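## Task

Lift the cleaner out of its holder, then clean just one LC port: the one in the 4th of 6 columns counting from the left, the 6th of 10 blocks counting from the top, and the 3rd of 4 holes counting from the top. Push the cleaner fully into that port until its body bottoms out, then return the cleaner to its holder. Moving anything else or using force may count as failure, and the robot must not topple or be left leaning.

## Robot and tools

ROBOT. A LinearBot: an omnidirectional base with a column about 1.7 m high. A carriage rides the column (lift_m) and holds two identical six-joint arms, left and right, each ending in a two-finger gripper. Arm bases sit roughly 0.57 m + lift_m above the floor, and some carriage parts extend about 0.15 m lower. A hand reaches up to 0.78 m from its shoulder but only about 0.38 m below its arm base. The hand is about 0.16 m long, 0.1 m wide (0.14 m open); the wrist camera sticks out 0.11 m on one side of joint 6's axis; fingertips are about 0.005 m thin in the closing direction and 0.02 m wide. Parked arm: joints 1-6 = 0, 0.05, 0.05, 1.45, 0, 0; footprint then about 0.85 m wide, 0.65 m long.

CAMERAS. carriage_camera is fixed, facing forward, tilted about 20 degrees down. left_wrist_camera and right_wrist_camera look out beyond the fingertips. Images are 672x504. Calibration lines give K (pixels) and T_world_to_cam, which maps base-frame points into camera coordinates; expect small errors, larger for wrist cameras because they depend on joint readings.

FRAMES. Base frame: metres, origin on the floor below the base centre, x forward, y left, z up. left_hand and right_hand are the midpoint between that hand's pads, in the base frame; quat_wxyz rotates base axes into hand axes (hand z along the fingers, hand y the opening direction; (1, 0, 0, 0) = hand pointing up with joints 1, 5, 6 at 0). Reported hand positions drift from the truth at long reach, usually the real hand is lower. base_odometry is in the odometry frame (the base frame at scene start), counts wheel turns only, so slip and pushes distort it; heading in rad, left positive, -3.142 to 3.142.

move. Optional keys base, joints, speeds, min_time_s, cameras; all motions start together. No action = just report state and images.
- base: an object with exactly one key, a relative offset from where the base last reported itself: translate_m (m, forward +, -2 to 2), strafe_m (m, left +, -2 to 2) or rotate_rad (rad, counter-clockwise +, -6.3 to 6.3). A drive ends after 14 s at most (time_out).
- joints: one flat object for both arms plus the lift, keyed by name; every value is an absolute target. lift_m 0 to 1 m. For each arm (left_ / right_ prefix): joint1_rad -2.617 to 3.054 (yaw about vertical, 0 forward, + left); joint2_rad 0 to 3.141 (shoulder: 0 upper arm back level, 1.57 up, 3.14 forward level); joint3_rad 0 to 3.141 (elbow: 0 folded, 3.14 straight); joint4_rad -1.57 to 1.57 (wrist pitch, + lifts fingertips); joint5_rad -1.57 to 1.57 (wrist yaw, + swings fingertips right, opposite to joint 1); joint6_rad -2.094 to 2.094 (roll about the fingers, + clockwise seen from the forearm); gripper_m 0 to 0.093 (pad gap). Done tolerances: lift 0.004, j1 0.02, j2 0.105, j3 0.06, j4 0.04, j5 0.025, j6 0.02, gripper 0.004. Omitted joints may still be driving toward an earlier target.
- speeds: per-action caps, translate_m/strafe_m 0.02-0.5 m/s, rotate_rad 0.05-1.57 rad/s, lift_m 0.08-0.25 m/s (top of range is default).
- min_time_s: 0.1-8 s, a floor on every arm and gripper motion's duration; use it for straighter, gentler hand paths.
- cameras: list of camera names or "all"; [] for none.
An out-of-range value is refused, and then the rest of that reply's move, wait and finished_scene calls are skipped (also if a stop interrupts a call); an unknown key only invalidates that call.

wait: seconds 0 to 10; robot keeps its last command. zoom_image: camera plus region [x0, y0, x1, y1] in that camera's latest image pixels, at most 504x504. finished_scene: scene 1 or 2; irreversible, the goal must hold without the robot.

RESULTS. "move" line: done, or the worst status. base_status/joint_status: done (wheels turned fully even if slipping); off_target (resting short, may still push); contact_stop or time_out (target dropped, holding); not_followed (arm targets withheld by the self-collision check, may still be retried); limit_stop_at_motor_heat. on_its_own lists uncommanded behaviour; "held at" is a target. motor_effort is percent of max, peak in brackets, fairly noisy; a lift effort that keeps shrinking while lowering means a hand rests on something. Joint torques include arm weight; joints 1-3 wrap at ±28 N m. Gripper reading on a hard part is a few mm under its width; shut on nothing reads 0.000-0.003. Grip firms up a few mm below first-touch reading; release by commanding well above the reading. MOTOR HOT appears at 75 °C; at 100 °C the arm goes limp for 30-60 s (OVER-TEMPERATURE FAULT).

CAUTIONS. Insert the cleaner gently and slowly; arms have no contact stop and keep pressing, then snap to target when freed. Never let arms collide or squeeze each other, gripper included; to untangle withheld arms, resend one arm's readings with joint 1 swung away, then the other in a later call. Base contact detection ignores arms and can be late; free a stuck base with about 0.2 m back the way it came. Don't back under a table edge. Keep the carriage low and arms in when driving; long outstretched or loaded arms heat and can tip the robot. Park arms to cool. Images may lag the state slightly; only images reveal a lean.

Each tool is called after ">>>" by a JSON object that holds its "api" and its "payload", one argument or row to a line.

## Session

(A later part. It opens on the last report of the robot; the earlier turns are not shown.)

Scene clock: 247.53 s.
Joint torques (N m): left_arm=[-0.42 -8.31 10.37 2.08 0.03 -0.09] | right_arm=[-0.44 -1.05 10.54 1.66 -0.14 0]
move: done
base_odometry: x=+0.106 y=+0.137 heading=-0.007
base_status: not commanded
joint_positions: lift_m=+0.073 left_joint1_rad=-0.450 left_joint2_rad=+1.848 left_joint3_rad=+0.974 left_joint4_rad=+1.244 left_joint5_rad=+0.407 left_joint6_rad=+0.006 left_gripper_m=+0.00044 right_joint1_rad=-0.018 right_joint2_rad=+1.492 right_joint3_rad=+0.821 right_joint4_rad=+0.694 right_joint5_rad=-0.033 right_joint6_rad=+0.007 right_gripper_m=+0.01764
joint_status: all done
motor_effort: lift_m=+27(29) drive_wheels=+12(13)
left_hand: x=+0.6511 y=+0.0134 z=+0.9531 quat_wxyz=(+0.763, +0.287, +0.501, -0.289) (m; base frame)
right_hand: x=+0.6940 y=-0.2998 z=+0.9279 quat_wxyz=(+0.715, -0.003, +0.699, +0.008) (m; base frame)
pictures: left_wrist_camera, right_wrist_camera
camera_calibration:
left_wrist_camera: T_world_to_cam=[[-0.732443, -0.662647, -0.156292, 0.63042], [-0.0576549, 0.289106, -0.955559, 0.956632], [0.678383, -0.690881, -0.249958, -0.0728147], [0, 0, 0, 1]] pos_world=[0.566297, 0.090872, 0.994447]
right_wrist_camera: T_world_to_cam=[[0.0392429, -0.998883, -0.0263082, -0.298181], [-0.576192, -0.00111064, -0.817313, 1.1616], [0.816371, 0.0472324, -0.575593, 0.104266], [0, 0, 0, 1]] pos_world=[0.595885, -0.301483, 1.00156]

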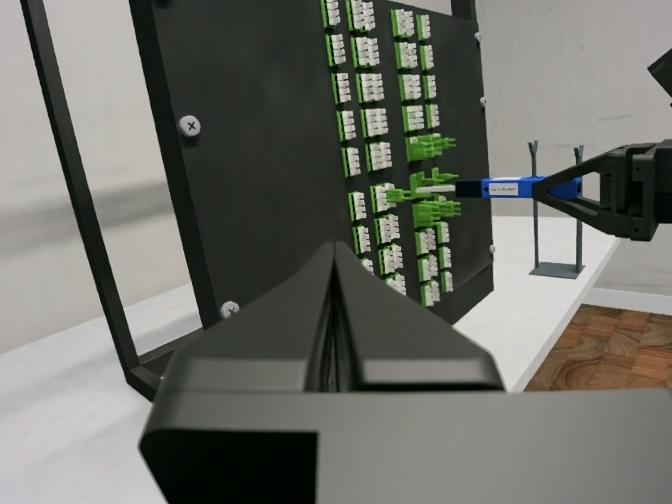

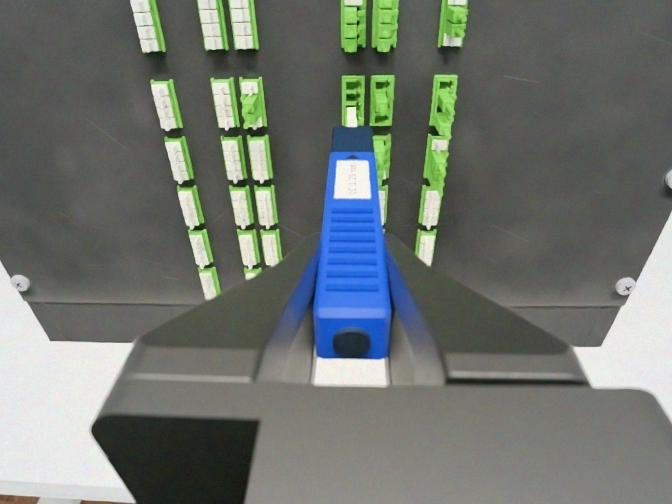

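>>> {"api": "move", "payload": {
  "base": {"translate_m":-0.009},
  "speeds": {"translate_m":0.03},
  "cameras": []
}}

>>> {"api": "move", "payload": {
  "joints": {"lift_m":0.0735},
  "speeds": {"lift_m":0.08},
  "cameras": ["right_wrist_camera","left_wrist_camera"]
}}

>>> {"api": "zoom_image", "payload": {
  "camera": "right_wrist_camera",
  "region": [330, 70, 380, 120]
}}

>>> {"api": "zoom_image", "payload": {
  "camera": "left_wrist_camera",
  "region": [400, 175, 440, 215]
}}

Scene clock: 248.50 s.
Joint torques (N m): left_arm=[-0.61 -8.35 10.5 2.06 0 -0.13] | right_arm=[-0.42 -4.26 8.95 1.56 -0.13 0]
move: done
base_odometry: x=+0.097 y=+0.137 heading=-0.007
base_status: done
joint_positions: lift_m=+0.073 left_joint1_rad=-0.450 left_joint2_rad=+1.848 left_joint3_rad=+0.974 left_joint4_rad=+1.244 left_joint5_rad=+0.406 left_joint6_rad=+0.006 left_gripper_m=+0.00044 right_joint1_rad=-0.018 right_joint2_rad=+1.521 right_joint3_rad=+0.838 right_joint4_rad=+0.704 right_joint5_rad=-0.034 right_joint6_rad=+0.007 right_gripper_m=+0.01764
joint_status: not commanded
motor_effort: lift_m=+27(27) drive_wheels=+3(12)
left_hand: x=+0.6512 y=+0.0134 z=+0.9530 quat_wxyz=(+0.763, +0.287, +0.502, -0.289) (m; base frame)
right_hand: x=+0.7003 y=-0.2999 z=+0.9257 quat_wxyz=(+0.715, -0.004, +0.699, +0.008) (m; base frame)
pictures: none
No camera images: "cameras" was empty.

Scene clock: 248.80 s.
Joint torques (N m): left_arm=[-0.54 -8.31 10.37 2.1 -0.03 -0.12] | right_arm=[-0.4 -4.18 8.84 1.56 -0.13 0]
move: done
base_odometry: x=+0.097 y=+0.137 heading=-0.007
base_status: not commanded
joint_positions: lift_m=+0.073 left_joint1_rad=-0.450 left_joint2_rad=+1.848 left_joint3_rad=+0.974 left_joint4_rad=+1.244 left_joint5_rad=+0.406 left_joint6_rad=+0.006 left_gripper_m=+0.00044 right_joint1_rad=-0.018 right_joint2_rad=+1.521 right_joint3_rad=+0.838 right_joint4_rad=+0.704 right_joint5_rad=-0.034 right_joint6_rad=+0.007 right_gripper_m=+0.01764
joint_status: all done
motor_effort: lift_m=+27(29) drive_wheels=+3(3)
left_hand: x=+0.6512 y=+0.0134 z=+0.9535 quat_wxyz=(+0.763, +0.287, +0.502, -0.289) (m; base frame)
right_hand: x=+0.7004 y=-0.2999 z=+0.9260 quat_wxyz=(+0.714, -0.004, +0.700, +0.008) (m; base frame)
pictures: left_wrist_camera, right_wrist_camera
camera_calibration:
left_wrist_camera: T_world_to_cam=[[-0.732311, -0.662864, -0.155985, 0.630197], [-0.0581515, 0.289099, -0.955531, 0.957275], [0.678483, -0.690676, -0.250257, -0.0725624], [0, 0, 0, 1]] pos_world=[0.5664, 0.0908715, 0.994848]
right_wrist_camera: T_world_to_cam=[[0.0399294, -0.998855, -0.0263689, -0.299027], [-0.577059, -0.00150781, -0.816701, 1.16366], [0.815726, 0.0478267, -0.576458, 0.0993657], [0, 0, 0, 1]] pos_world=[0.602384, -0.301682, 0.999756]

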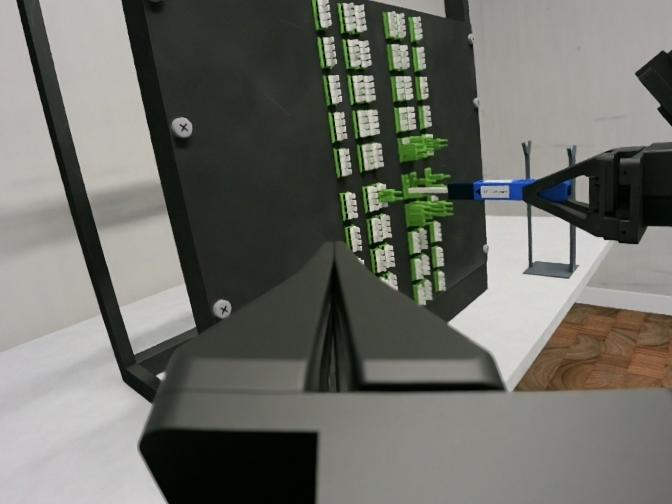

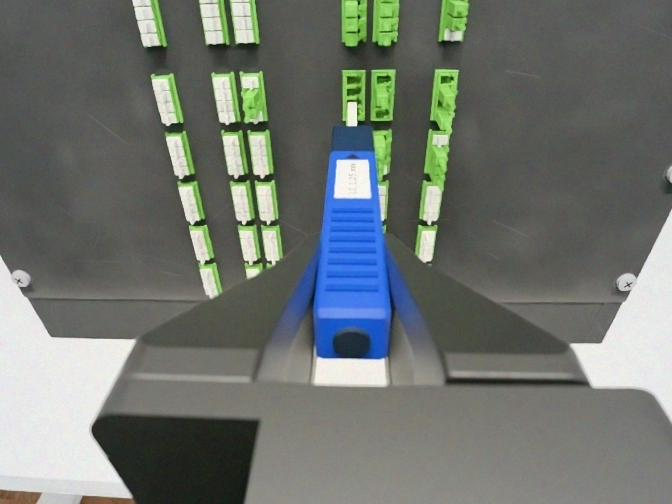

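Scaled by 10.080.

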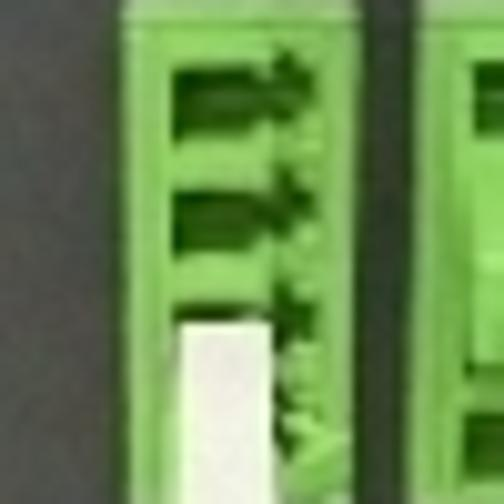

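Scaled by 12.600.

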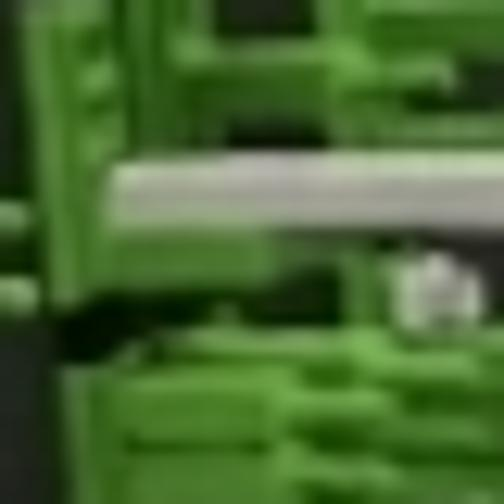

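>>> {"api": "move", "payload": {
  "base": {"translate_m":-0.006},
  "speeds": {"translate_m":0.03},
  "cameras": []
}}

>>> {"api": "move", "payload": {
  "joints": {"lift_m":0.0785},
  "speeds": {"lift_m":0.08},
  "cameras": ["right_wrist_camera","left_wrist_camera"]
}}

>>> {"api": "zoom_image", "payload": {
  "camera": "right_wrist_camera",
  "region": [330, 70, 380, 120]
}}

>>> {"api": "zoom_image", "payload": {
  "camera": "left_wrist_camera",
  "region": [390, 175, 440, 215]
}}

>>> {"api": "move", "payload": {
  "joints": {"lift_m":0.0815},
  "speeds": {"lift_m":0.08},
  "cameras": ["right_wrist_camera","left_wrist_camera"]
}}

>>> {"api": "zoom_image", "payload": {
  "camera": "right_wrist_camera",
  "region": [330, 70, 380, 120]
}}

>>> {"api": "zoom_image", "payload": {
  "camera": "left_wrist_camera",
  "region": [390, 175, 440, 215]
}}

Scene clock: 249.90 s.
Joint torques (N m): left_arm=[-0.59 -8.02 10.35 2.05 -0.03 -0.03] | right_arm=[-0.39 -4.53 8.69 1.54 -0.13 0.01]
move: done
base_odometry: x=+0.091 y=+0.137 heading=-0.007
base_status: done
joint_positions: lift_m=+0.073 left_joint1_rad=-0.450 left_joint2_rad=+1.848 left_joint3_rad=+0.974 left_joint4_rad=+1.244 left_joint5_rad=+0.406 left_joint6_rad=+0.006 left_gripper_m=+0.00044 right_joint1_rad=-0.018 right_joint2_rad=+1.525 right_joint3_rad=+0.841 right_joint4_rad=+0.705 right_joint5_rad=-0.034 right_joint6_rad=+0.007 right_gripper_m=+0.01764
joint_status: not commanded
motor_effort: lift_m=+27(27) drive_wheels=+5(10)
left_hand: x=+0.6511 y=+0.0133 z=+0.9535 quat_wxyz=(+0.763, +0.287, +0.502, -0.289) (m; base frame)
right_hand: x=+0.7012 y=-0.2999 z=+0.9257 quat_wxyz=(+0.714, -0.004, +0.700, +0.008) (m; base frame)
pictures: none
No camera images: "cameras" was empty.

Scene clock: 250.33 s.
Joint torques (N m): left_arm=[-0.42 -8.53 10.22 2.09 -0.05 -0.1] | right_arm=[-0.4 -4.96 8.75 1.6 -0.14 0]
move: done
base_odometry: x=+0.091 y=+0.137 heading=-0.007
base_status: not commanded
joint_positions: lift_m=+0.079 left_joint1_rad=-0.450 left_joint2_rad=+1.849 left_joint3_rad=+0.977 left_joint4_rad=+1.245 left_joint5_rad=+0.406 left_joint6_rad=+0.006 left_gripper_m=+0.00044 right_joint1_rad=-0.018 right_joint2_rad=+1.528 right_joint3_rad=+0.841 right_joint4_rad=+0.699 right_joint5_rad=-0.034 right_joint6_rad=+0.007 right_gripper_m=+0.01764
joint_status: all done
motor_effort: lift_m=+26(32) drive_wheels=+4(5)
left_hand: x=+0.6513 y=+0.0132 z=+0.9594 quat_wxyz=(+0.764, +0.287, +0.500, -0.289) (m; base frame)
right_hand: x=+0.7017 y=-0.2999 z=+0.9279 quat_wxyz=(+0.711, -0.004, +0.703, +0.008) (m; base frame)
pictures: left_wrist_camera, right_wrist_camera
camera_calibration:
left_wrist_camera: T_world_to_cam=[[-0.732143, -0.662815, -0.156977, 0.631918], [-0.0557823, 0.288029, -0.955996, 0.962005], [0.678863, -0.691169, -0.247852, -0.0739102], [0, 0, 0, 1]] pos_world=[0.566492, 0.0906748, 1.00055]
right_wrist_camera: T_world_to_cam=[[0.0397138, -0.99885, -0.0268693, -0.2984], [-0.58455, -0.00141578, -0.811356, 1.16629], [0.810385, 0.0479285, -0.583934, 0.110101], [0, 0, 0, 1]] pos_world=[0.604379, -0.301682, 1.00255]

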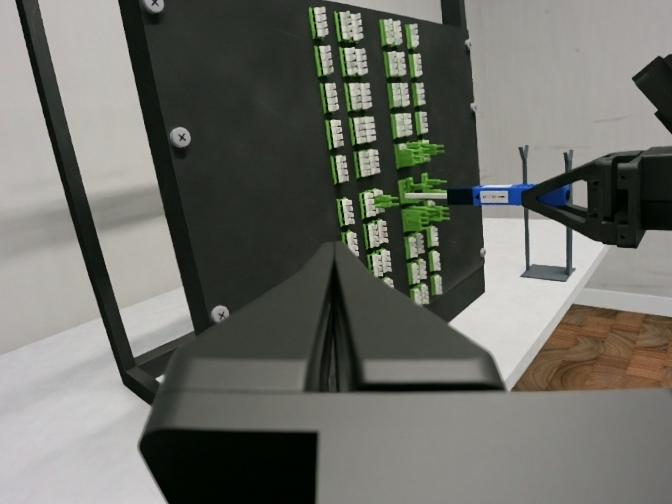

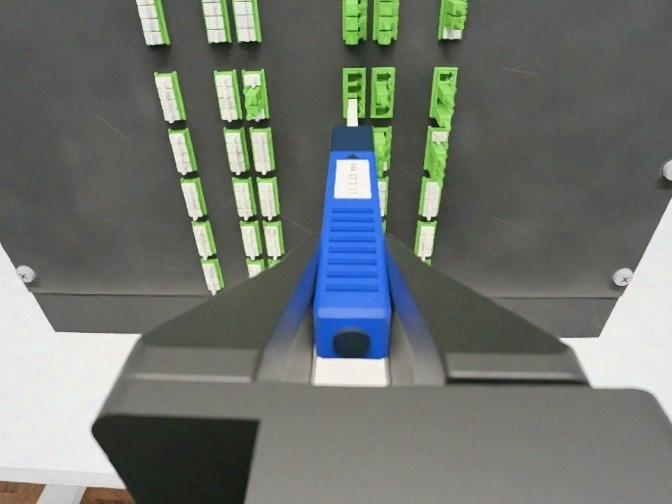

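Scaled by 10.080.

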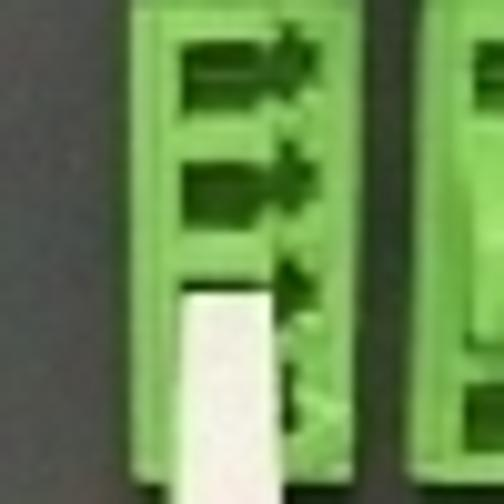

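Scaled by 10.080.

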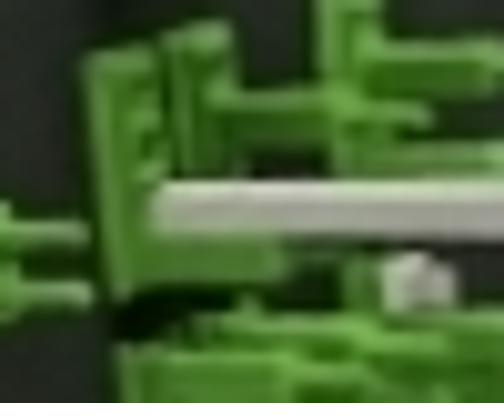

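Scene clock: 250.77 s.
Joint torques (N m): left_arm=[-0.4 -8.31 9.87 2.1 -0.04 -0.09] | right_arm=[-0.42 -5.09 8.7 1.62 -0.13 0.01]
move: done
base_odometry: x=+0.091 y=+0.137 heading=-0.007
base_status: not commanded
joint_positions: lift_m=+0.082 left_joint1_rad=-0.450 left_joint2_rad=+1.849 left_joint3_rad=+0.979 left_joint4_rad=+1.246 left_joint5_rad=+0.406 left_joint6_rad=+0.006 left_gripper_m=+0.00044 right_joint1_rad=-0.018 right_joint2_rad=+1.530 right_joint3_rad=+0.841 right_joint4_rad=+0.695 right_joint5_rad=-0.034 right_joint6_rad=+0.007 right_gripper_m=+0.01764
joint_status: all done
motor_effort: lift_m=+26(32) drive_wheels=+5(5)
left_hand: x=+0.6513 y=+0.0132 z=+0.9635 quat_wxyz=(+0.765, +0.287, +0.499, -0.289) (m; base frame)
right_hand: x=+0.7020 y=-0.2999 z=+0.9291 quat_wxyz=(+0.709, -0.003, +0.705, +0.008) (m; base frame)
pictures: left_wrist_camera, right_wrist_camera
camera_calibration:
left_wrist_camera: T_world_to_cam=[[-0.731655, -0.663038, -0.158306, 0.633428], [-0.0527306, 0.286585, -0.956602, 0.964545], [0.679632, -0.691556, -0.244644, -0.0764705], [0, 0, 0, 1]] pos_world=[0.566284, 0.0906787, 1.00425]
right_wrist_camera: T_world_to_cam=[[0.0395709, -0.998845, -0.0272517, -0.29791], [-0.589437, -0.00131182, -0.807813, 1.1675], [0.806844, 0.048029, -0.588808, 0.117594], [0, 0, 0, 1]] pos_world=[0.605075, -0.301682, 1.00424]

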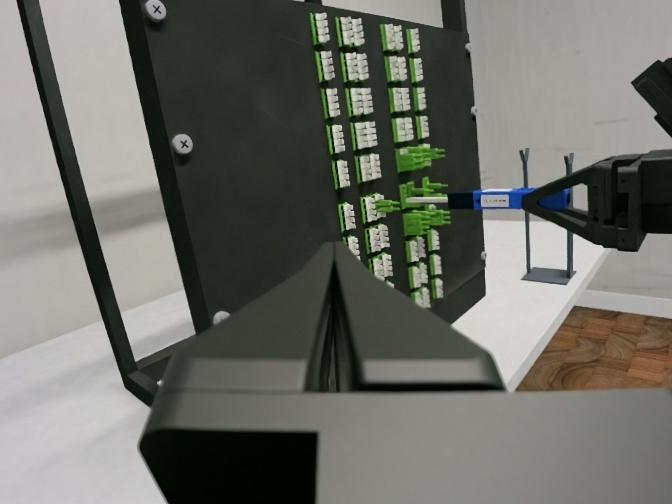

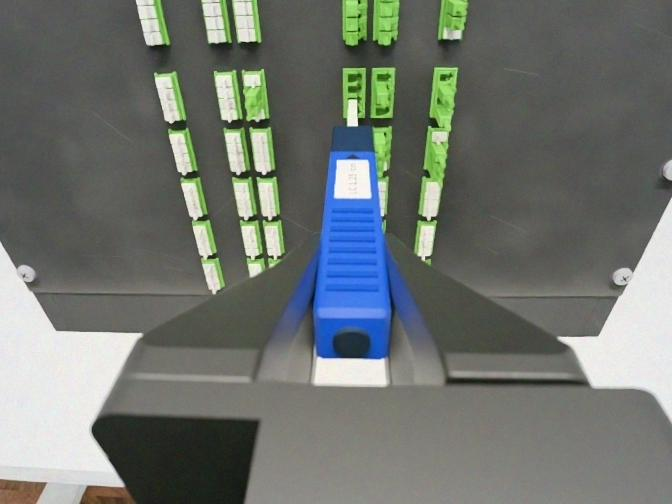

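Scaled by 10.080.

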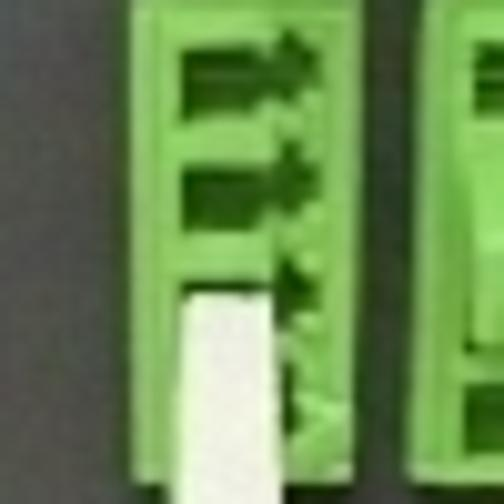

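Scaled by 10.080.

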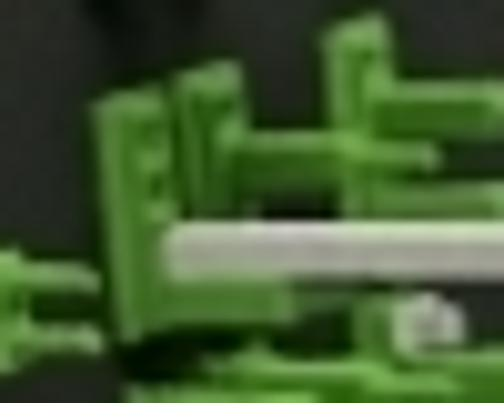

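>>> {"api": "move", "payload": {
  "base": {"translate_m":-0.019},
  "speeds": {"translate_m":0.04},
  "cameras": []
}}

>>> {"api": "move", "payload": {
  "joints": {"right_joint3_rad":0.9,"right_joint2_rad":1.49,"right_joint4_rad":0.72},
  "min_time_s": 0.8,
  "cameras": []
}}

>>> {"api": "move", "payload": {
  "joints": {"right_joint3_rad":0.858,"right_joint2_rad":1.553,"right_joint4_rad":0.685,"lift_m":0.0795},
  "min_time_s": 1.2,
  "cameras": ["left_wrist_camera"]
}}

>>> {"api": "wait", "payload": {
  "seconds": 0.3,
  "cameras": ["right_wrist_camera","left_wrist_camera"]
}}

>>> {"api": "zoom_image", "payload": {
  "camera": "right_wrist_camera",
  "region": [330, 70, 380, 120]
}}

>>> {"api": "zoom_image", "payload": {
  "camera": "left_wrist_camera",
  "region": [390, 175, 440, 215]
}}

Scene clock: 252.77 s.
Joint torques (N m): left_arm=[-0.43 -8.39 9.92 2.05 -0.02 -0.09] | right_arm=[-0.4 -5.75 8.29 1.66 -0.13 0]
move: done
base_odometry: x=+0.072 y=+0.138 heading=-0.005
base_status: done
joint_positions: lift_m=+0.082 left_joint1_rad=-0.450 left_joint2_rad=+1.849 left_joint3_rad=+0.979 left_joint4_rad=+1.246 left_joint5_rad=+0.406 left_joint6_rad=+0.006 left_gripper_m=+0.00044 right_joint1_rad=-0.018 right_joint2_rad=+1.535 right_joint3_rad=+0.845 right_joint4_rad=+0.695 right_joint5_rad=-0.034 right_joint6_rad=+0.007 right_gripper_m=+0.01764
joint_status: not commanded
motor_effort: lift_m=+26(27) drive_wheels=-9(14)
left_hand: x=+0.6515 y=+0.0134 z=+0.9635 quat_wxyz=(+0.765, +0.287, +0.499, -0.289) (m; base frame)
right_hand: x=+0.7033 y=-0.2999 z=+0.9286 quat_wxyz=(+0.709, -0.003, +0.705, +0.008) (m; base frame)
pictures: none
No camera images: "cameras" was empty.

Scene clock: 253.87 s.
Joint torques (N m): left_arm=[-0.31 -8.32 9.81 2.05 -0.05 -0.09] | right_arm=[-0.42 -10.03 9.25 2.14 -0.14 0]
move: done
base_odometry: x=+0.072 y=+0.138 heading=-0.005
base_status: not commanded
joint_positions: lift_m=+0.082 left_joint1_rad=-0.450 left_joint2_rad=+1.849 left_joint3_rad=+0.979 left_joint4_rad=+1.246 left_joint5_rad=+0.406 left_joint6_rad=+0.006 left_gripper_m=+0.00044 right_joint1_rad=-0.018 right_joint2_rad=+1.516 right_joint3_rad=+0.877 right_joint4_rad=+0.700 right_joint5_rad=-0.034 right_joint6_rad=+0.007 right_gripper_m=+0.01764
joint_status: all done
motor_effort: lift_m=+26(27) drive_wheels=-9(10)
left_hand: x=+0.6515 y=+0.0134 z=+0.9635 quat_wxyz=(+0.765, +0.287, +0.499, -0.289) (m; base frame)
right_hand: x=+0.7032 y=-0.2999 z=+0.9540 quat_wxyz=(+0.728, -0.004, +0.685, +0.008) (m; base frame)
pictures: none
No camera images: "cameras" was empty.

Scene clock: 255.37 s.
Joint torques (N m): left_arm=[-0.58 -8.44 9.89 2.06 -0.06 -0.06] | right_arm=[-0.36 -6.41 6.72 1.88 -0.13 0.01]
move: done
base_odometry: x=+0.072 y=+0.138 heading=-0.005
base_status: not commanded
joint_positions: lift_m=+0.079 left_joint1_rad=-0.450 left_joint2_rad=+1.851 left_joint3_rad=+0.979 left_joint4_rad=+1.246 left_joint5_rad=+0.406 left_joint6_rad=+0.006 left_gripper_m=+0.00044 right_joint1_rad=-0.018 right_joint2_rad=+1.541 right_joint3_rad=+0.863 right_joint4_rad=+0.692 right_joint5_rad=-0.034 right_joint6_rad=+0.007 right_gripper_m=+0.01764
joint_status: all done
motor_effort: lift_m=+27(27) drive_wheels=-10(10)
left_hand: x=+0.6517 y=+0.0132 z=+0.9608 quat_wxyz=(+0.764, +0.287, +0.500, -0.289) (m; base frame)
right_hand: x=+0.7061 y=-0.3000 z=+0.9321 quat_wxyz=(+0.712, -0.004, +0.702, +0.008) (m; base frame)
pictures: left_wrist_camera
camera_calibration:
left_wrist_camera: T_world_to_cam=[[-0.731461, -0.663472, -0.157386, 0.632394], [-0.0547166, 0.287176, -0.956314, 0.962867], [0.679685, -0.690894, -0.246361, -0.0758245], [0, 0, 0, 1]] pos_world=[0.566793, 0.090676, 1.00165]

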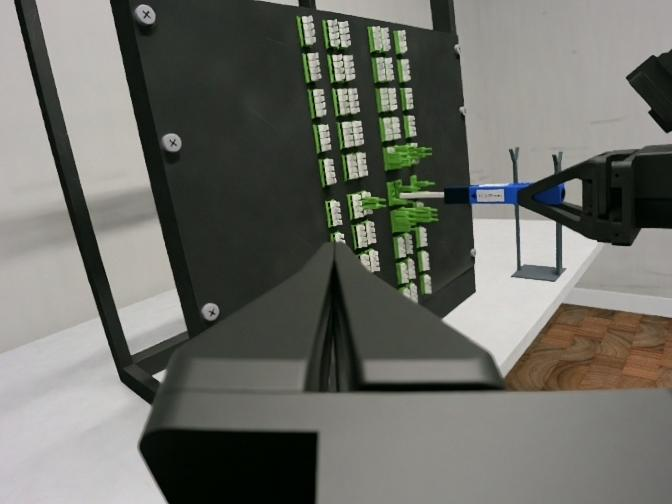

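Scene clock: 255.67 s.
Joint torques (N m): left_arm=[-0.29 -8.38 10.07 2.06 0.01 -0.06] | right_arm=[-0.39 -6.41 6.68 1.88 -0.13 0]
base_odometry: x=+0.072 y=+0.138 heading=-0.005
base_status: not commanded
joint_positions: lift_m=+0.079 left_joint1_rad=-0.450 left_joint2_rad=+1.851 left_joint3_rad=+0.979 left_joint4_rad=+1.246 left_joint5_rad=+0.406 left_joint6_rad=+0.006 left_gripper_m=+0.00044 right_joint1_rad=-0.018 right_joint2_rad=+1.541 right_joint3_rad=+0.863 right_joint4_rad=+0.692 right_joint5_rad=-0.034 right_joint6_rad=+0.007 right_gripper_m=+0.01764
joint_status: all done
motor_effort: lift_m=+27(27) drive_wheels=-10(10)
left_hand: x=+0.6517 y=+0.0132 z=+0.9608 quat_wxyz=(+0.764, +0.287, +0.500, -0.289) (m; base frame)
right_hand: x=+0.7061 y=-0.3000 z=+0.9321 quat_wxyz=(+0.712, -0.004, +0.702, +0.008) (m; base frame)
wait: 0.30 s; at rest by 0.27 s
pictures: left_wrist_camera, right_wrist_camera
camera_calibration:
left_wrist_camera: T_world_to_cam=[[-0.731461, -0.663472, -0.157386, 0.632394], [-0.0547166, 0.287176, -0.956314, 0.962867], [0.679685, -0.690894, -0.246361, -0.0758245], [0, 0, 0, 1]] pos_world=[0.566793, 0.090676, 1.00165]
right_wrist_camera: T_world_to_cam=[[0.0397917, -0.99885, -0.026751, -0.298728], [-0.582044, -0.00140941, -0.813156, 1.1722], [0.812183, 0.0479271, -0.581431, 0.105366], [0, 0, 0, 1]] pos_world=[0.60858, -0.301782, 1.00645]

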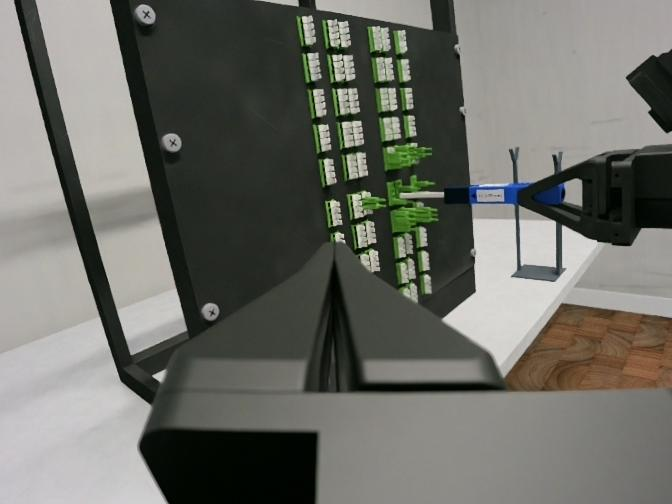

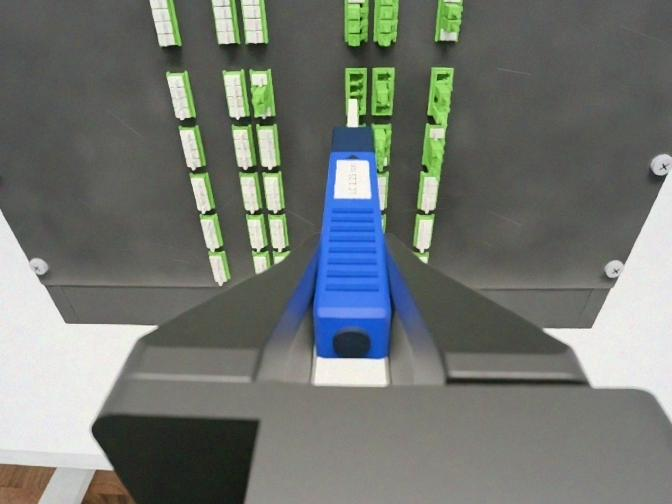

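Scaled by 10.080.

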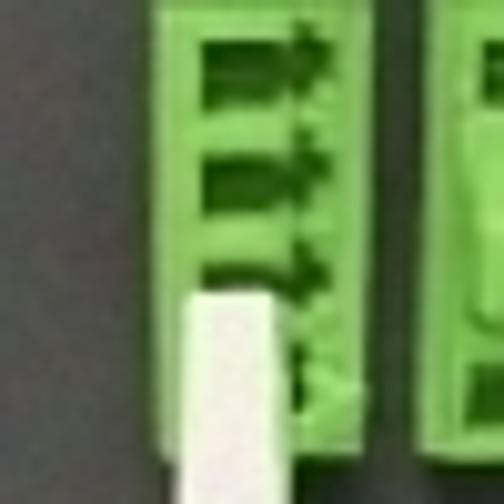

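Scaled by 10.080.

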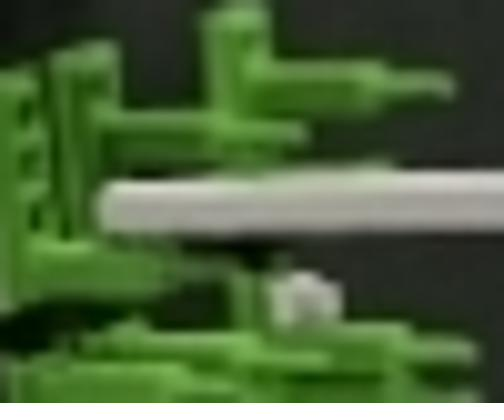

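>>> {"api": "move", "payload": {
  "base": {"translate_m":-0.04},
  "speeds": {"translate_m":0.05},
  "joints": {"left_joint1_rad":0.0,"left_joint5_rad":0.2},
  "min_time_s": 1.5,
  "cameras": ["right_wrist_camera"]
}}

>>> {"api": "zoom_image", "payload": {
  "camera": "right_wrist_camera",
  "region": [280, 20, 440, 180]
}}

Scene clock: 258.00 s.
Joint torques (N m): left_arm=[-0.25 -8.58 9.92 2.11 -0.06 -0.09] | right_arm=[-0.4 -6.65 6.72 1.92 -0.12 0]
move: done
base_odometry: x=+0.032 y=+0.138 heading=-0.005
base_status: done
joint_positions: lift_m=+0.079 left_joint1_rad=-0.004 left_joint2_rad=+1.851 left_joint3_rad=+0.979 left_joint4_rad=+1.246 left_joint5_rad=+0.211 left_joint6_rad=+0.006 left_gripper_m=+0.00044 right_joint1_rad=-0.018 right_joint2_rad=+1.543 right_joint3_rad=+0.863 right_joint4_rad=+0.689 right_joint5_rad=-0.035 right_joint6_rad=+0.007 right_gripper_m=+0.01764
joint_status: all done
motor_effort: lift_m=+27(27) drive_wheels=-9(21)
left_hand: x=+0.7414 y=+0.2591 z=+0.9645 quat_wxyz=(+0.822, +0.090, +0.560, -0.058) (m; base frame)
right_hand: x=+0.7065 y=-0.2999 z=+0.9301 quat_wxyz=(+0.710, -0.004, +0.704, +0.008) (m; base frame)
pictures: right_wrist_camera
camera_calibration:
right_wrist_camera: T_world_to_cam=[[0.0403622, -0.99882, -0.0269988, -0.298789], [-0.586739, -0.00182131, -0.809774, 1.17077], [0.80877, 0.0485255, -0.58612, 0.110812], [0, 0, 0, 1]] pos_world=[0.609377, -0.301681, 1.00494]

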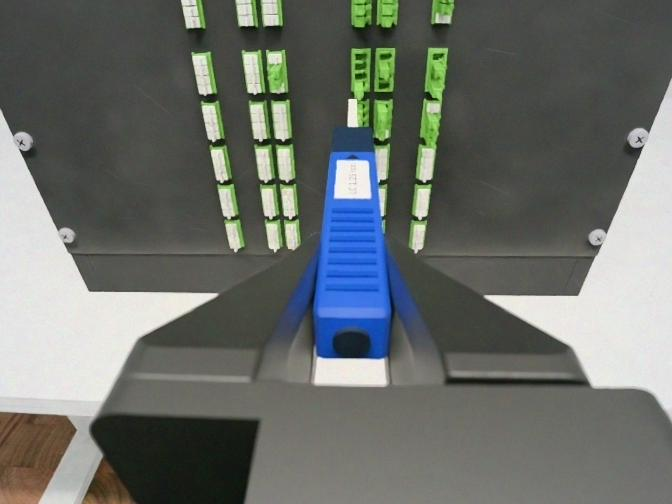

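Scaled by 3.150.

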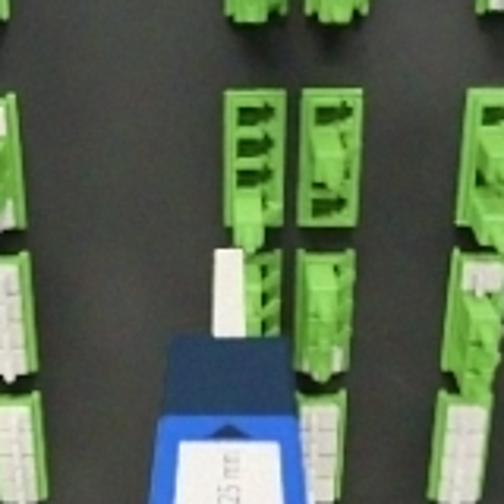

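>>> {"api": "move", "payload": {
  "base": {"translate_m":0.05},
  "speeds": {"translate_m":0.05},
  "joints": {"left_joint1_rad":0.0,"left_joint2_rad":0.05,"left_joint3_rad":0.05,"left_joint4_rad":1.45,"left_joint5_rad":0,"left_joint6_rad":0},
  "cameras": []
}}

>>> {"api": "wait", "payload": {
  "seconds": 0.4,
  "cameras": ["right_wrist_camera"]
}}

>>> {"api": "zoom_image", "payload": {
  "camera": "right_wrist_camera",
  "region": [330, 70, 380, 120]
}}

Scene clock: 260.43 s.
Joint torques (N m): left_arm=[0.01 3.29 5.49 -0.04 -0.05 -0.11] | right_arm=[-0.38 -6.65 6.79 1.95 -0.11 0.01]
move: done
base_odometry: x=+0.082 y=+0.137 heading=-0.006
base_status: done
joint_positions: lift_m=+0.079 left_joint1_rad=-0.003 left_joint2_rad=+0.056 left_joint3_rad=+0.059 left_joint4_rad=+1.438 left_joint5_rad=+0.011 left_joint6_rad=+0.006 left_gripper_m=+0.00044 right_joint1_rad=-0.018 right_joint2_rad=+1.543 right_joint3_rad=+0.863 right_joint4_rad=+0.686 right_joint5_rad=-0.035 right_joint6_rad=+0.007 right_gripper_m=+0.01764
joint_status: all done
motor_effort: lift_m=+27(27) drive_wheels=+11(16)
left_hand: x=+0.2528 y=+0.2950 z=+1.0907 quat_wxyz=(+0.998, +0.006, +0.065, +0.001) (m; base frame)
right_hand: x=+0.7064 y=-0.2999 z=+0.9292 quat_wxyz=(+0.709, -0.004, +0.705, +0.008) (m; base frame)
pictures: none
No camera images: "cameras" was empty.

Scene clock: 260.83 s.
Joint torques (N m): left_arm=[-0.1 3.07 5.76 -0.05 0 -0.11] | right_arm=[-0.36 -6.67 6.75 1.95 -0.13 0]
base_odometry: x=+0.082 y=+0.137 heading=-0.006
base_status: done
joint_positions: lift_m=+0.079 left_joint1_rad=-0.003 left_joint2_rad=+0.056 left_joint3_rad=+0.059 left_joint4_rad=+1.438 left_joint5_rad=+0.011 left_joint6_rad=+0.006 left_gripper_m=+0.00044 right_joint1_rad=-0.018 right_joint2_rad=+1.543 right_joint3_rad=+0.863 right_joint4_rad=+0.686 right_joint5_rad=-0.035 right_joint6_rad=+0.007 right_gripper_m=+0.01764
joint_status: all done
motor_effort: lift_m=+27(27) drive_wheels=+11(16)
left_hand: x=+0.2528 y=+0.2951 z=+1.0907 quat_wxyz=(+0.998, +0.006, +0.065, +0.001) (m; base frame)
right_hand: x=+0.7064 y=-0.2999 z=+0.9292 quat_wxyz=(+0.709, -0.004, +0.705, +0.008) (m; base frame)
wait: 0.40 s; at rest by 0.27 s
pictures: right_wrist_camera
camera_calibration:
right_wrist_camera: T_world_to_cam=[[0.0403625, -0.998815, -0.0271836, -0.298624], [-0.589169, -0.00181796, -0.808008, 1.17019], [0.807001, 0.048629, -0.588544, 0.113901], [0, 0, 0, 1]] pos_world=[0.609575, -0.301681, 1.00444]

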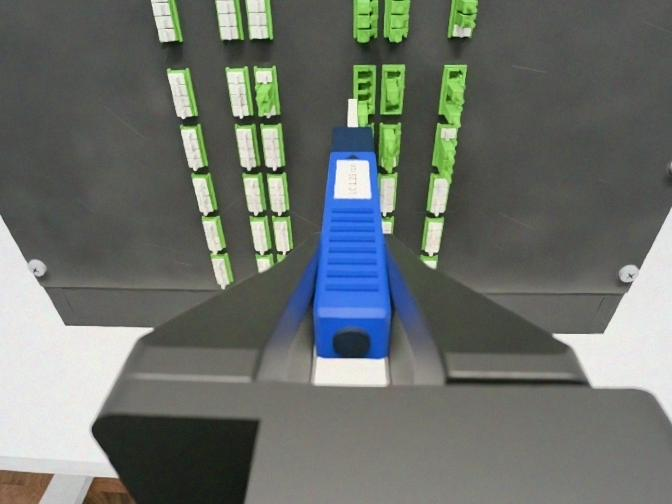

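Scaled by 10.080.

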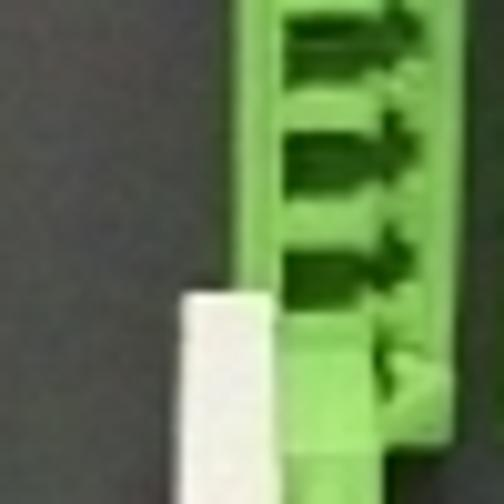

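>>> {"api": "move", "payload": {
  "base": {"translate_m":-0.15},
  "speeds": {"translate_m":0.1},
  "cameras": []
}}

>>> {"api": "move", "payload": {
  "joints": {"lift_m":0.2,"right_joint1_rad":0.02,"right_joint5_rad":0.02,"right_joint3_rad":0.9,"right_joint2_rad":1.49,"right_joint4_rad":0.72},
  "min_time_s": 1,
  "cameras": []
}}

>>> {"api": "move", "payload": {
  "base": {"strafe_m":-0.341},
  "speeds": {"strafe_m":0.2},
  "joints": {"right_joint1_rad":-0.011,"right_joint5_rad":-0.018,"right_joint3_rad":0.858,"right_joint2_rad":1.545,"right_joint4_rad":0.675},
  "min_time_s": 1.2,
  "cameras": ["right_wrist_camera","carriage_camera"]
}}

Scene clock: 263.50 s.
Joint torques (N m): left_arm=[0.03 3.37 5.97 -0.03 0.05 -0.07] | right_arm=[-0.39 -6.76 6.8 1.94 -0.1 0.01]
move: done
base_odometry: x=-0.068 y=+0.138 heading=-0.008
base_status: done
joint_positions: lift_m=+0.079 left_joint1_rad=-0.003 left_joint2_rad=+0.056 left_joint3_rad=+0.057 left_joint4_rad=+1.441 left_joint5_rad=+0.009 left_joint6_rad=+0.006 left_gripper_m=+0.00044 right_joint1_rad=-0.018 right_joint2_rad=+1.543 right_joint3_rad=+0.862 right_joint4_rad=+0.685 right_joint5_rad=-0.038 right_joint6_rad=+0.007 right_gripper_m=+0.01764
joint_status: not commanded
motor_effort: lift_m=+27(27) drive_wheels=+9(19)
left_hand: x=+0.2526 y=+0.2954 z=+1.0903 quat_wxyz=(+0.998, +0.005, +0.064, +0.001) (m; base frame)
right_hand: x=+0.7065 y=-0.2994 z=+0.9286 quat_wxyz=(+0.709, -0.005, +0.706, +0.009) (m; base frame)
pictures: none
No camera images: "cameras" was empty.

Scene clock: 264.80 s.
Joint torques (N m): left_arm=[0.01 3.49 6.2 -0.09 0 -0.08] | right_arm=[0.51 -9.96 9.14 2.09 -0.01 0.01]
move: done
base_odometry: x=-0.068 y=+0.138 heading=-0.007
base_status: not commanded
joint_positions: lift_m=+0.200 left_joint1_rad=-0.003 left_joint2_rad=+0.053 left_joint3_rad=+0.054 left_joint4_rad=+1.441 left_joint5_rad=+0.009 left_joint6_rad=+0.006 left_gripper_m=+0.00044 right_joint1_rad=+0.013 right_joint2_rad=+1.515 right_joint3_rad=+0.879 right_joint4_rad=+0.704 right_joint5_rad=+0.009 right_joint6_rad=+0.007 right_gripper_m=+0.01764
joint_status: all done
motor_effort: lift_m=+25(32) drive_wheels=+10(10)
left_hand: x=+0.2527 y=+0.2954 z=+1.2099 quat_wxyz=(+0.998, +0.005, +0.064, +0.001) (m; base frame)
right_hand: x=+0.7032 y=-0.2925 z=+1.0747 quat_wxyz=(+0.731, +0.001, +0.683, +0.004) (m; base frame)
pictures: none
No camera images: "cameras" was empty.

Scene clock: 267.70 s.
Joint torques (N m): left_arm=[-0.25 3.62 6.31 -0.09 0.1 -0.09] | right_arm=[-0.73 -6.35 6.75 1.88 -0.23 0]
move: done
base_odometry: x=-0.071 y=-0.203 heading=-0.008
base_status: done
joint_positions: lift_m=+0.200 left_joint1_rad=-0.003 left_joint2_rad=+0.053 left_joint3_rad=+0.054 left_joint4_rad=+1.443 left_joint5_rad=+0.007 left_joint6_rad=+0.006 left_gripper_m=+0.00044 right_joint1_rad=-0.006 right_joint2_rad=+1.533 right_joint3_rad=+0.863 right_joint4_rad=+0.682 right_joint5_rad=-0.008 right_joint6_rad=+0.007 right_gripper_m=+0.01764
joint_status: all done
motor_effort: lift_m=+25(26) drive_wheels=-3(12)
left_hand: x=+0.2523 y=+0.2957 z=+1.2099 quat_wxyz=(+0.998, +0.004, +0.064, +0.001) (m; base frame)
right_hand: x=+0.7050 y=-0.2988 z=+1.0535 quat_wxyz=(+0.711, +0.002, +0.703, +0.003) (m; base frame)
pictures: carriage_camera, right_wrist_camera
camera_calibration:
carriage_camera: T_world_to_cam=[[-0.0102331, -0.999704, -0.022053, 0.0257325], [-0.339272, 0.0242171, -0.940376, 1.17041], [0.940633, -0.00214094, -0.33942, 0.271085], [0, 0, 0, 1]] pos_world=[0.142358, -0.00203865, 1.1932]
right_wrist_camera: T_world_to_cam=[[0.0252727, -0.999311, -0.0271728, -0.283693], [-0.584526, 0.00727895, -0.811342, 1.2727], [0.810981, 0.036388, -0.58394, 0.176838], [0, 0, 0, 1]] pos_world=[0.607683, -0.299196, 1.12815]

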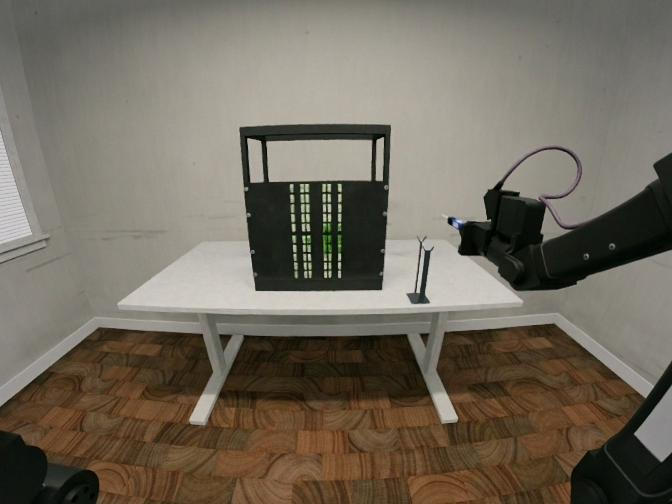

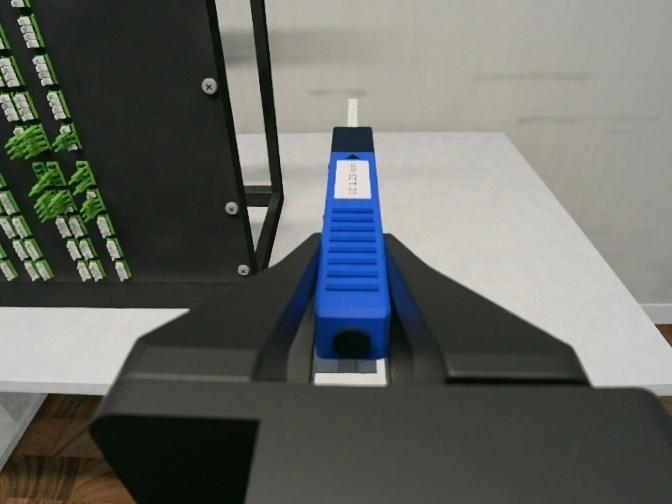

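>>> {"api": "move", "payload": {
  "base": {"rotate_rad":0.011},
  "cameras": []
}}

>>> {"api": "move", "payload": {
  "base": {"translate_m":0.18},
  "speeds": {"translate_m":0.15},
  "cameras": ["right_wrist_camera"]
}}

>>> {"api": "move", "payload": {
  "joints": {"lift_m":0.118},
  "speeds": {"lift_m":0.1},
  "cameras": ["right_wrist_camera"]
}}

>>> {"api": "zoom_image", "payload": {
  "camera": "right_wrist_camera",
  "region": [280, 90, 420, 230]
}}

Scene clock: 268.47 s.
Joint torques (N m): left_arm=[-0.18 3.62 6.32 -0.14 0.06 -0.09] | right_arm=[-0.47 -6.58 6.79 1.92 -0.2 0.01]
move: done
base_odometry: x=-0.071 y=-0.203 heading=+0.002
base_status: done
joint_positions: lift_m=+0.200 left_joint1_rad=-0.003 left_joint2_rad=+0.053 left_joint3_rad=+0.054 left_joint4_rad=+1.444 left_joint5_rad=+0.007 left_joint6_rad=+0.006 left_gripper_m=+0.00044 right_joint1_rad=-0.008 right_joint2_rad=+1.535 right_joint3_rad=+0.862 right_joint4_rad=+0.679 right_joint5_rad=-0.011 right_joint6_rad=+0.007 right_gripper_m=+0.01764
joint_status: not commanded
motor_effort: lift_m=+26(26) drive_wheels=-9(15)
left_hand: x=+0.2521 y=+0.2957 z=+1.2099 quat_wxyz=(+0.998, +0.004, +0.063, +0.001) (m; base frame)
right_hand: x=+0.7052 y=-0.2990 z=+1.0516 quat_wxyz=(+0.709, +0.001, +0.705, +0.003) (m; base frame)
pictures: none
No camera images: "cameras" was empty.

Scene clock: 270.67 s.
Joint torques (N m): left_arm=[-0.21 3.49 6.56 -0.12 0.04 -0.1] | right_arm=[-0.53 -6.58 6.87 1.9 -0.2 0]
move: done
base_odometry: x=+0.109 y=-0.203 heading=+0.001
base_status: done
joint_positions: lift_m=+0.200 left_joint1_rad=-0.003 left_joint2_rad=+0.053 left_joint3_rad=+0.054 left_joint4_rad=+1.447 left_joint5_rad=+0.007 left_joint6_rad=+0.006 left_gripper_m=+0.00044 right_joint1_rad=-0.008 right_joint2_rad=+1.535 right_joint3_rad=+0.862 right_joint4_rad=+0.678 right_joint5_rad=-0.011 right_joint6_rad=+0.007 right_gripper_m=+0.01764
joint_status: not commanded
motor_effort: lift_m=+25(26) drive_wheels=-7(20)
left_hand: x=+0.2514 y=+0.2957 z=+1.2100 quat_wxyz=(+0.998, +0.004, +0.062, +0.001) (m; base frame)
right_hand: x=+0.7052 y=-0.2990 z=+1.0507 quat_wxyz=(+0.708, +0.001, +0.706, +0.003) (m; base frame)
pictures: right_wrist_camera
camera_calibration:
right_wrist_camera: T_world_to_cam=[[0.0264961, -0.999273, -0.0274265, -0.284513], [-0.591003, 0.00646884, -0.806644, 1.26994], [0.806234, 0.037582, -0.590401, 0.185554], [0, 0, 0, 1]] pos_world=[0.608478, -0.299495, 1.12614]

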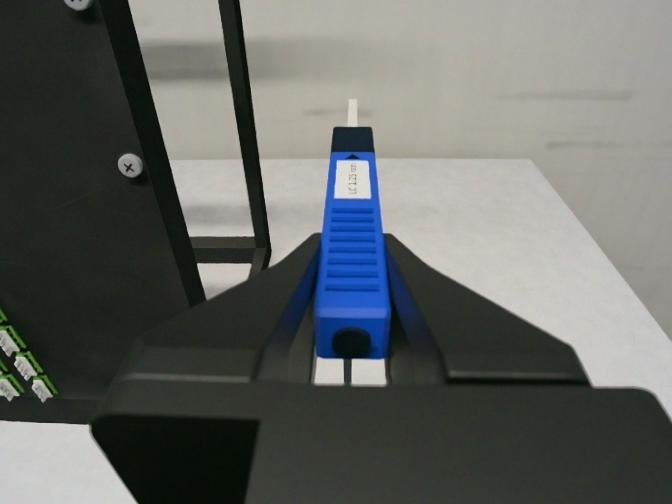

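Scene clock: 271.87 s.
Joint torques (N m): left_arm=[-0.21 3.55 6.35 -0.14 0.06 -0.09] | right_arm=[-0.53 -6.82 7.1 2 -0.2 0.01]
move: done
base_odometry: x=+0.109 y=-0.203 heading=+0.001
base_status: not commanded
joint_positions: lift_m=+0.118 left_joint1_rad=-0.003 left_joint2_rad=+0.053 left_joint3_rad=+0.054 left_joint4_rad=+1.447 left_joint5_rad=+0.007 left_joint6_rad=+0.006 left_gripper_m=+0.00044 right_joint1_rad=-0.008 right_joint2_rad=+1.538 right_joint3_rad=+0.858 right_joint4_rad=+0.672 right_joint5_rad=-0.011 right_joint6_rad=+0.007 right_gripper_m=+0.01764
joint_status: all done
motor_effort: lift_m=+28(28) drive_wheels=-5(6)
left_hand: x=+0.2514 y=+0.2957 z=+1.1278 quat_wxyz=(+0.998, +0.004, +0.062, +0.001) (m; base frame)
right_hand: x=+0.7053 y=-0.2990 z=+0.9644 quat_wxyz=(+0.704, +0.001, +0.710, +0.003) (m; base frame)
pictures: right_wrist_camera
camera_calibration:
right_wrist_camera: T_world_to_cam=[[0.0262584, -0.999269, -0.0277901, -0.286352], [-0.600155, 0.00647374, -0.799858, 1.20031], [0.799453, 0.0376813, -0.599546, 0.148126], [0, 0, 0, 1]] pos_world=[0.609472, -0.299495, 1.04093]

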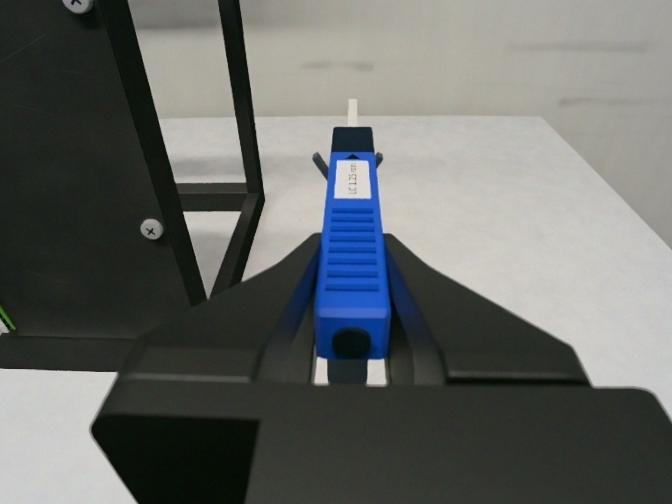

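Scaled by 3.600.

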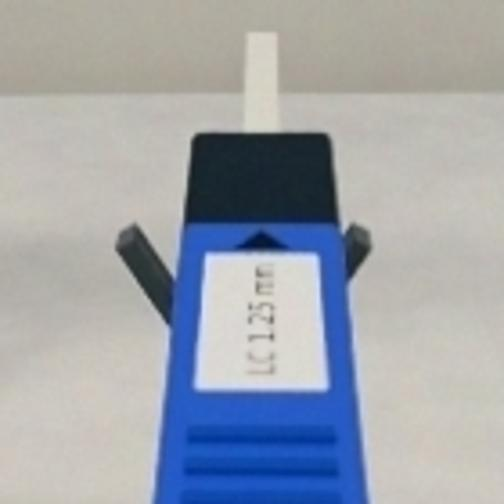

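>>> {"api": "move", "payload": {
  "joints": {"right_joint3_rad":0.9,"right_joint2_rad":1.5,"right_joint4_rad":0.72},
  "min_time_s": 0.8,
  "cameras": []
}}

>>> {"api": "move", "payload": {
  "joints": {"right_joint3_rad":0.862,"right_joint2_rad":1.543,"right_joint4_rad":0.686},
  "min_time_s": 1.2,
  "cameras": ["right_wrist_camera"]
}}

>>> {"api": "zoom_image", "payload": {
  "camera": "right_wrist_camera",
  "region": [280, 90, 420, 230]
}}

Scene clock: 273.23 s.
Joint torques (N m): left_arm=[-0.12 3.59 6.39 -0.13 0.04 -0.1] | right_arm=[-0.53 -10.18 9.24 2.17 -0.2 0]
move: done
base_odometry: x=+0.109 y=-0.203 heading=+0.001
base_status: not commanded
joint_positions: lift_m=+0.118 left_joint1_rad=-0.003 left_joint2_rad=+0.053 left_joint3_rad=+0.054 left_joint4_rad=+1.447 left_joint5_rad=+0.007 left_joint6_rad=+0.006 left_gripper_m=+0.00044 right_joint1_rad=-0.008 right_joint2_rad=+1.527 right_joint3_rad=+0.877 right_joint4_rad=+0.698 right_joint5_rad=-0.011 right_joint6_rad=+0.007 right_gripper_m=+0.01764
joint_status: all done
motor_effort: lift_m=+28(28) drive_wheels=-5(6)
left_hand: x=+0.2514 y=+0.2957 z=+1.1278 quat_wxyz=(+0.998, +0.004, +0.062, +0.001) (m; base frame)
right_hand: x=+0.7052 y=-0.2990 z=+0.9849 quat_wxyz=(+0.724, +0.001, +0.690, +0.003) (m; base frame)
pictures: none
No camera images: "cameras" was empty.

Scene clock: 274.73 s.
Joint torques (N m): left_arm=[-0.16 3.56 6.28 -0.11 0.04 -0.05] | right_arm=[-0.55 -5.93 6.68 1.87 -0.2 0]
move: done
base_odometry: x=+0.109 y=-0.203 heading=+0.001
base_status: not commanded
joint_positions: lift_m=+0.118 left_joint1_rad=-0.003 left_joint2_rad=+0.053 left_joint3_rad=+0.054 left_joint4_rad=+1.447 left_joint5_rad=+0.007 left_joint6_rad=+0.006 left_gripper_m=+0.00044 right_joint1_rad=-0.008 right_joint2_rad=+1.527 right_joint3_rad=+0.868 right_joint4_rad=+0.694 right_joint5_rad=-0.011 right_joint6_rad=+0.007 right_gripper_m=+0.01764
joint_status: all done
motor_effort: lift_m=+27(28) drive_wheels=-5(6)
left_hand: x=+0.2514 y=+0.2957 z=+1.1278 quat_wxyz=(+0.998, +0.004, +0.062, +0.001) (m; base frame)
right_hand: x=+0.7043 y=-0.2990 z=+0.9794 quat_wxyz=(+0.719, +0.001, +0.695, +0.003) (m; base frame)
pictures: right_wrist_camera
camera_calibration:
right_wrist_camera: T_world_to_cam=[[0.0273663, -0.999278, -0.0263653, -0.288113], [-0.565487, 0.00627357, -0.824733, 1.2116], [0.824303, 0.0374792, -0.564907, 0.106431], [0, 0, 0, 1]] pos_world=[0.605295, -0.299495, 1.05177]

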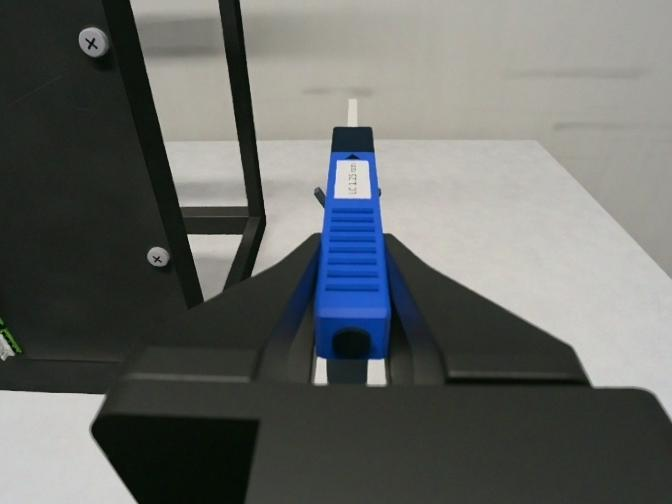

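Scaled by 3.600.

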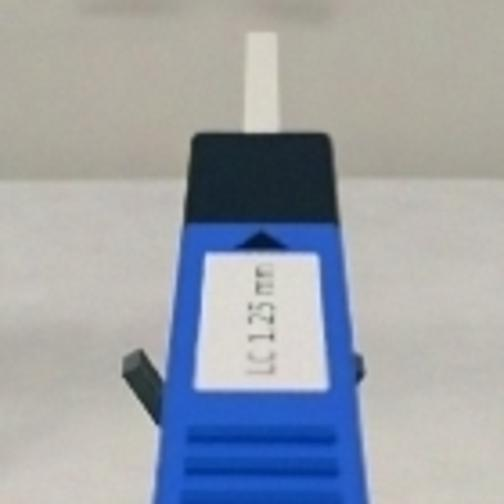

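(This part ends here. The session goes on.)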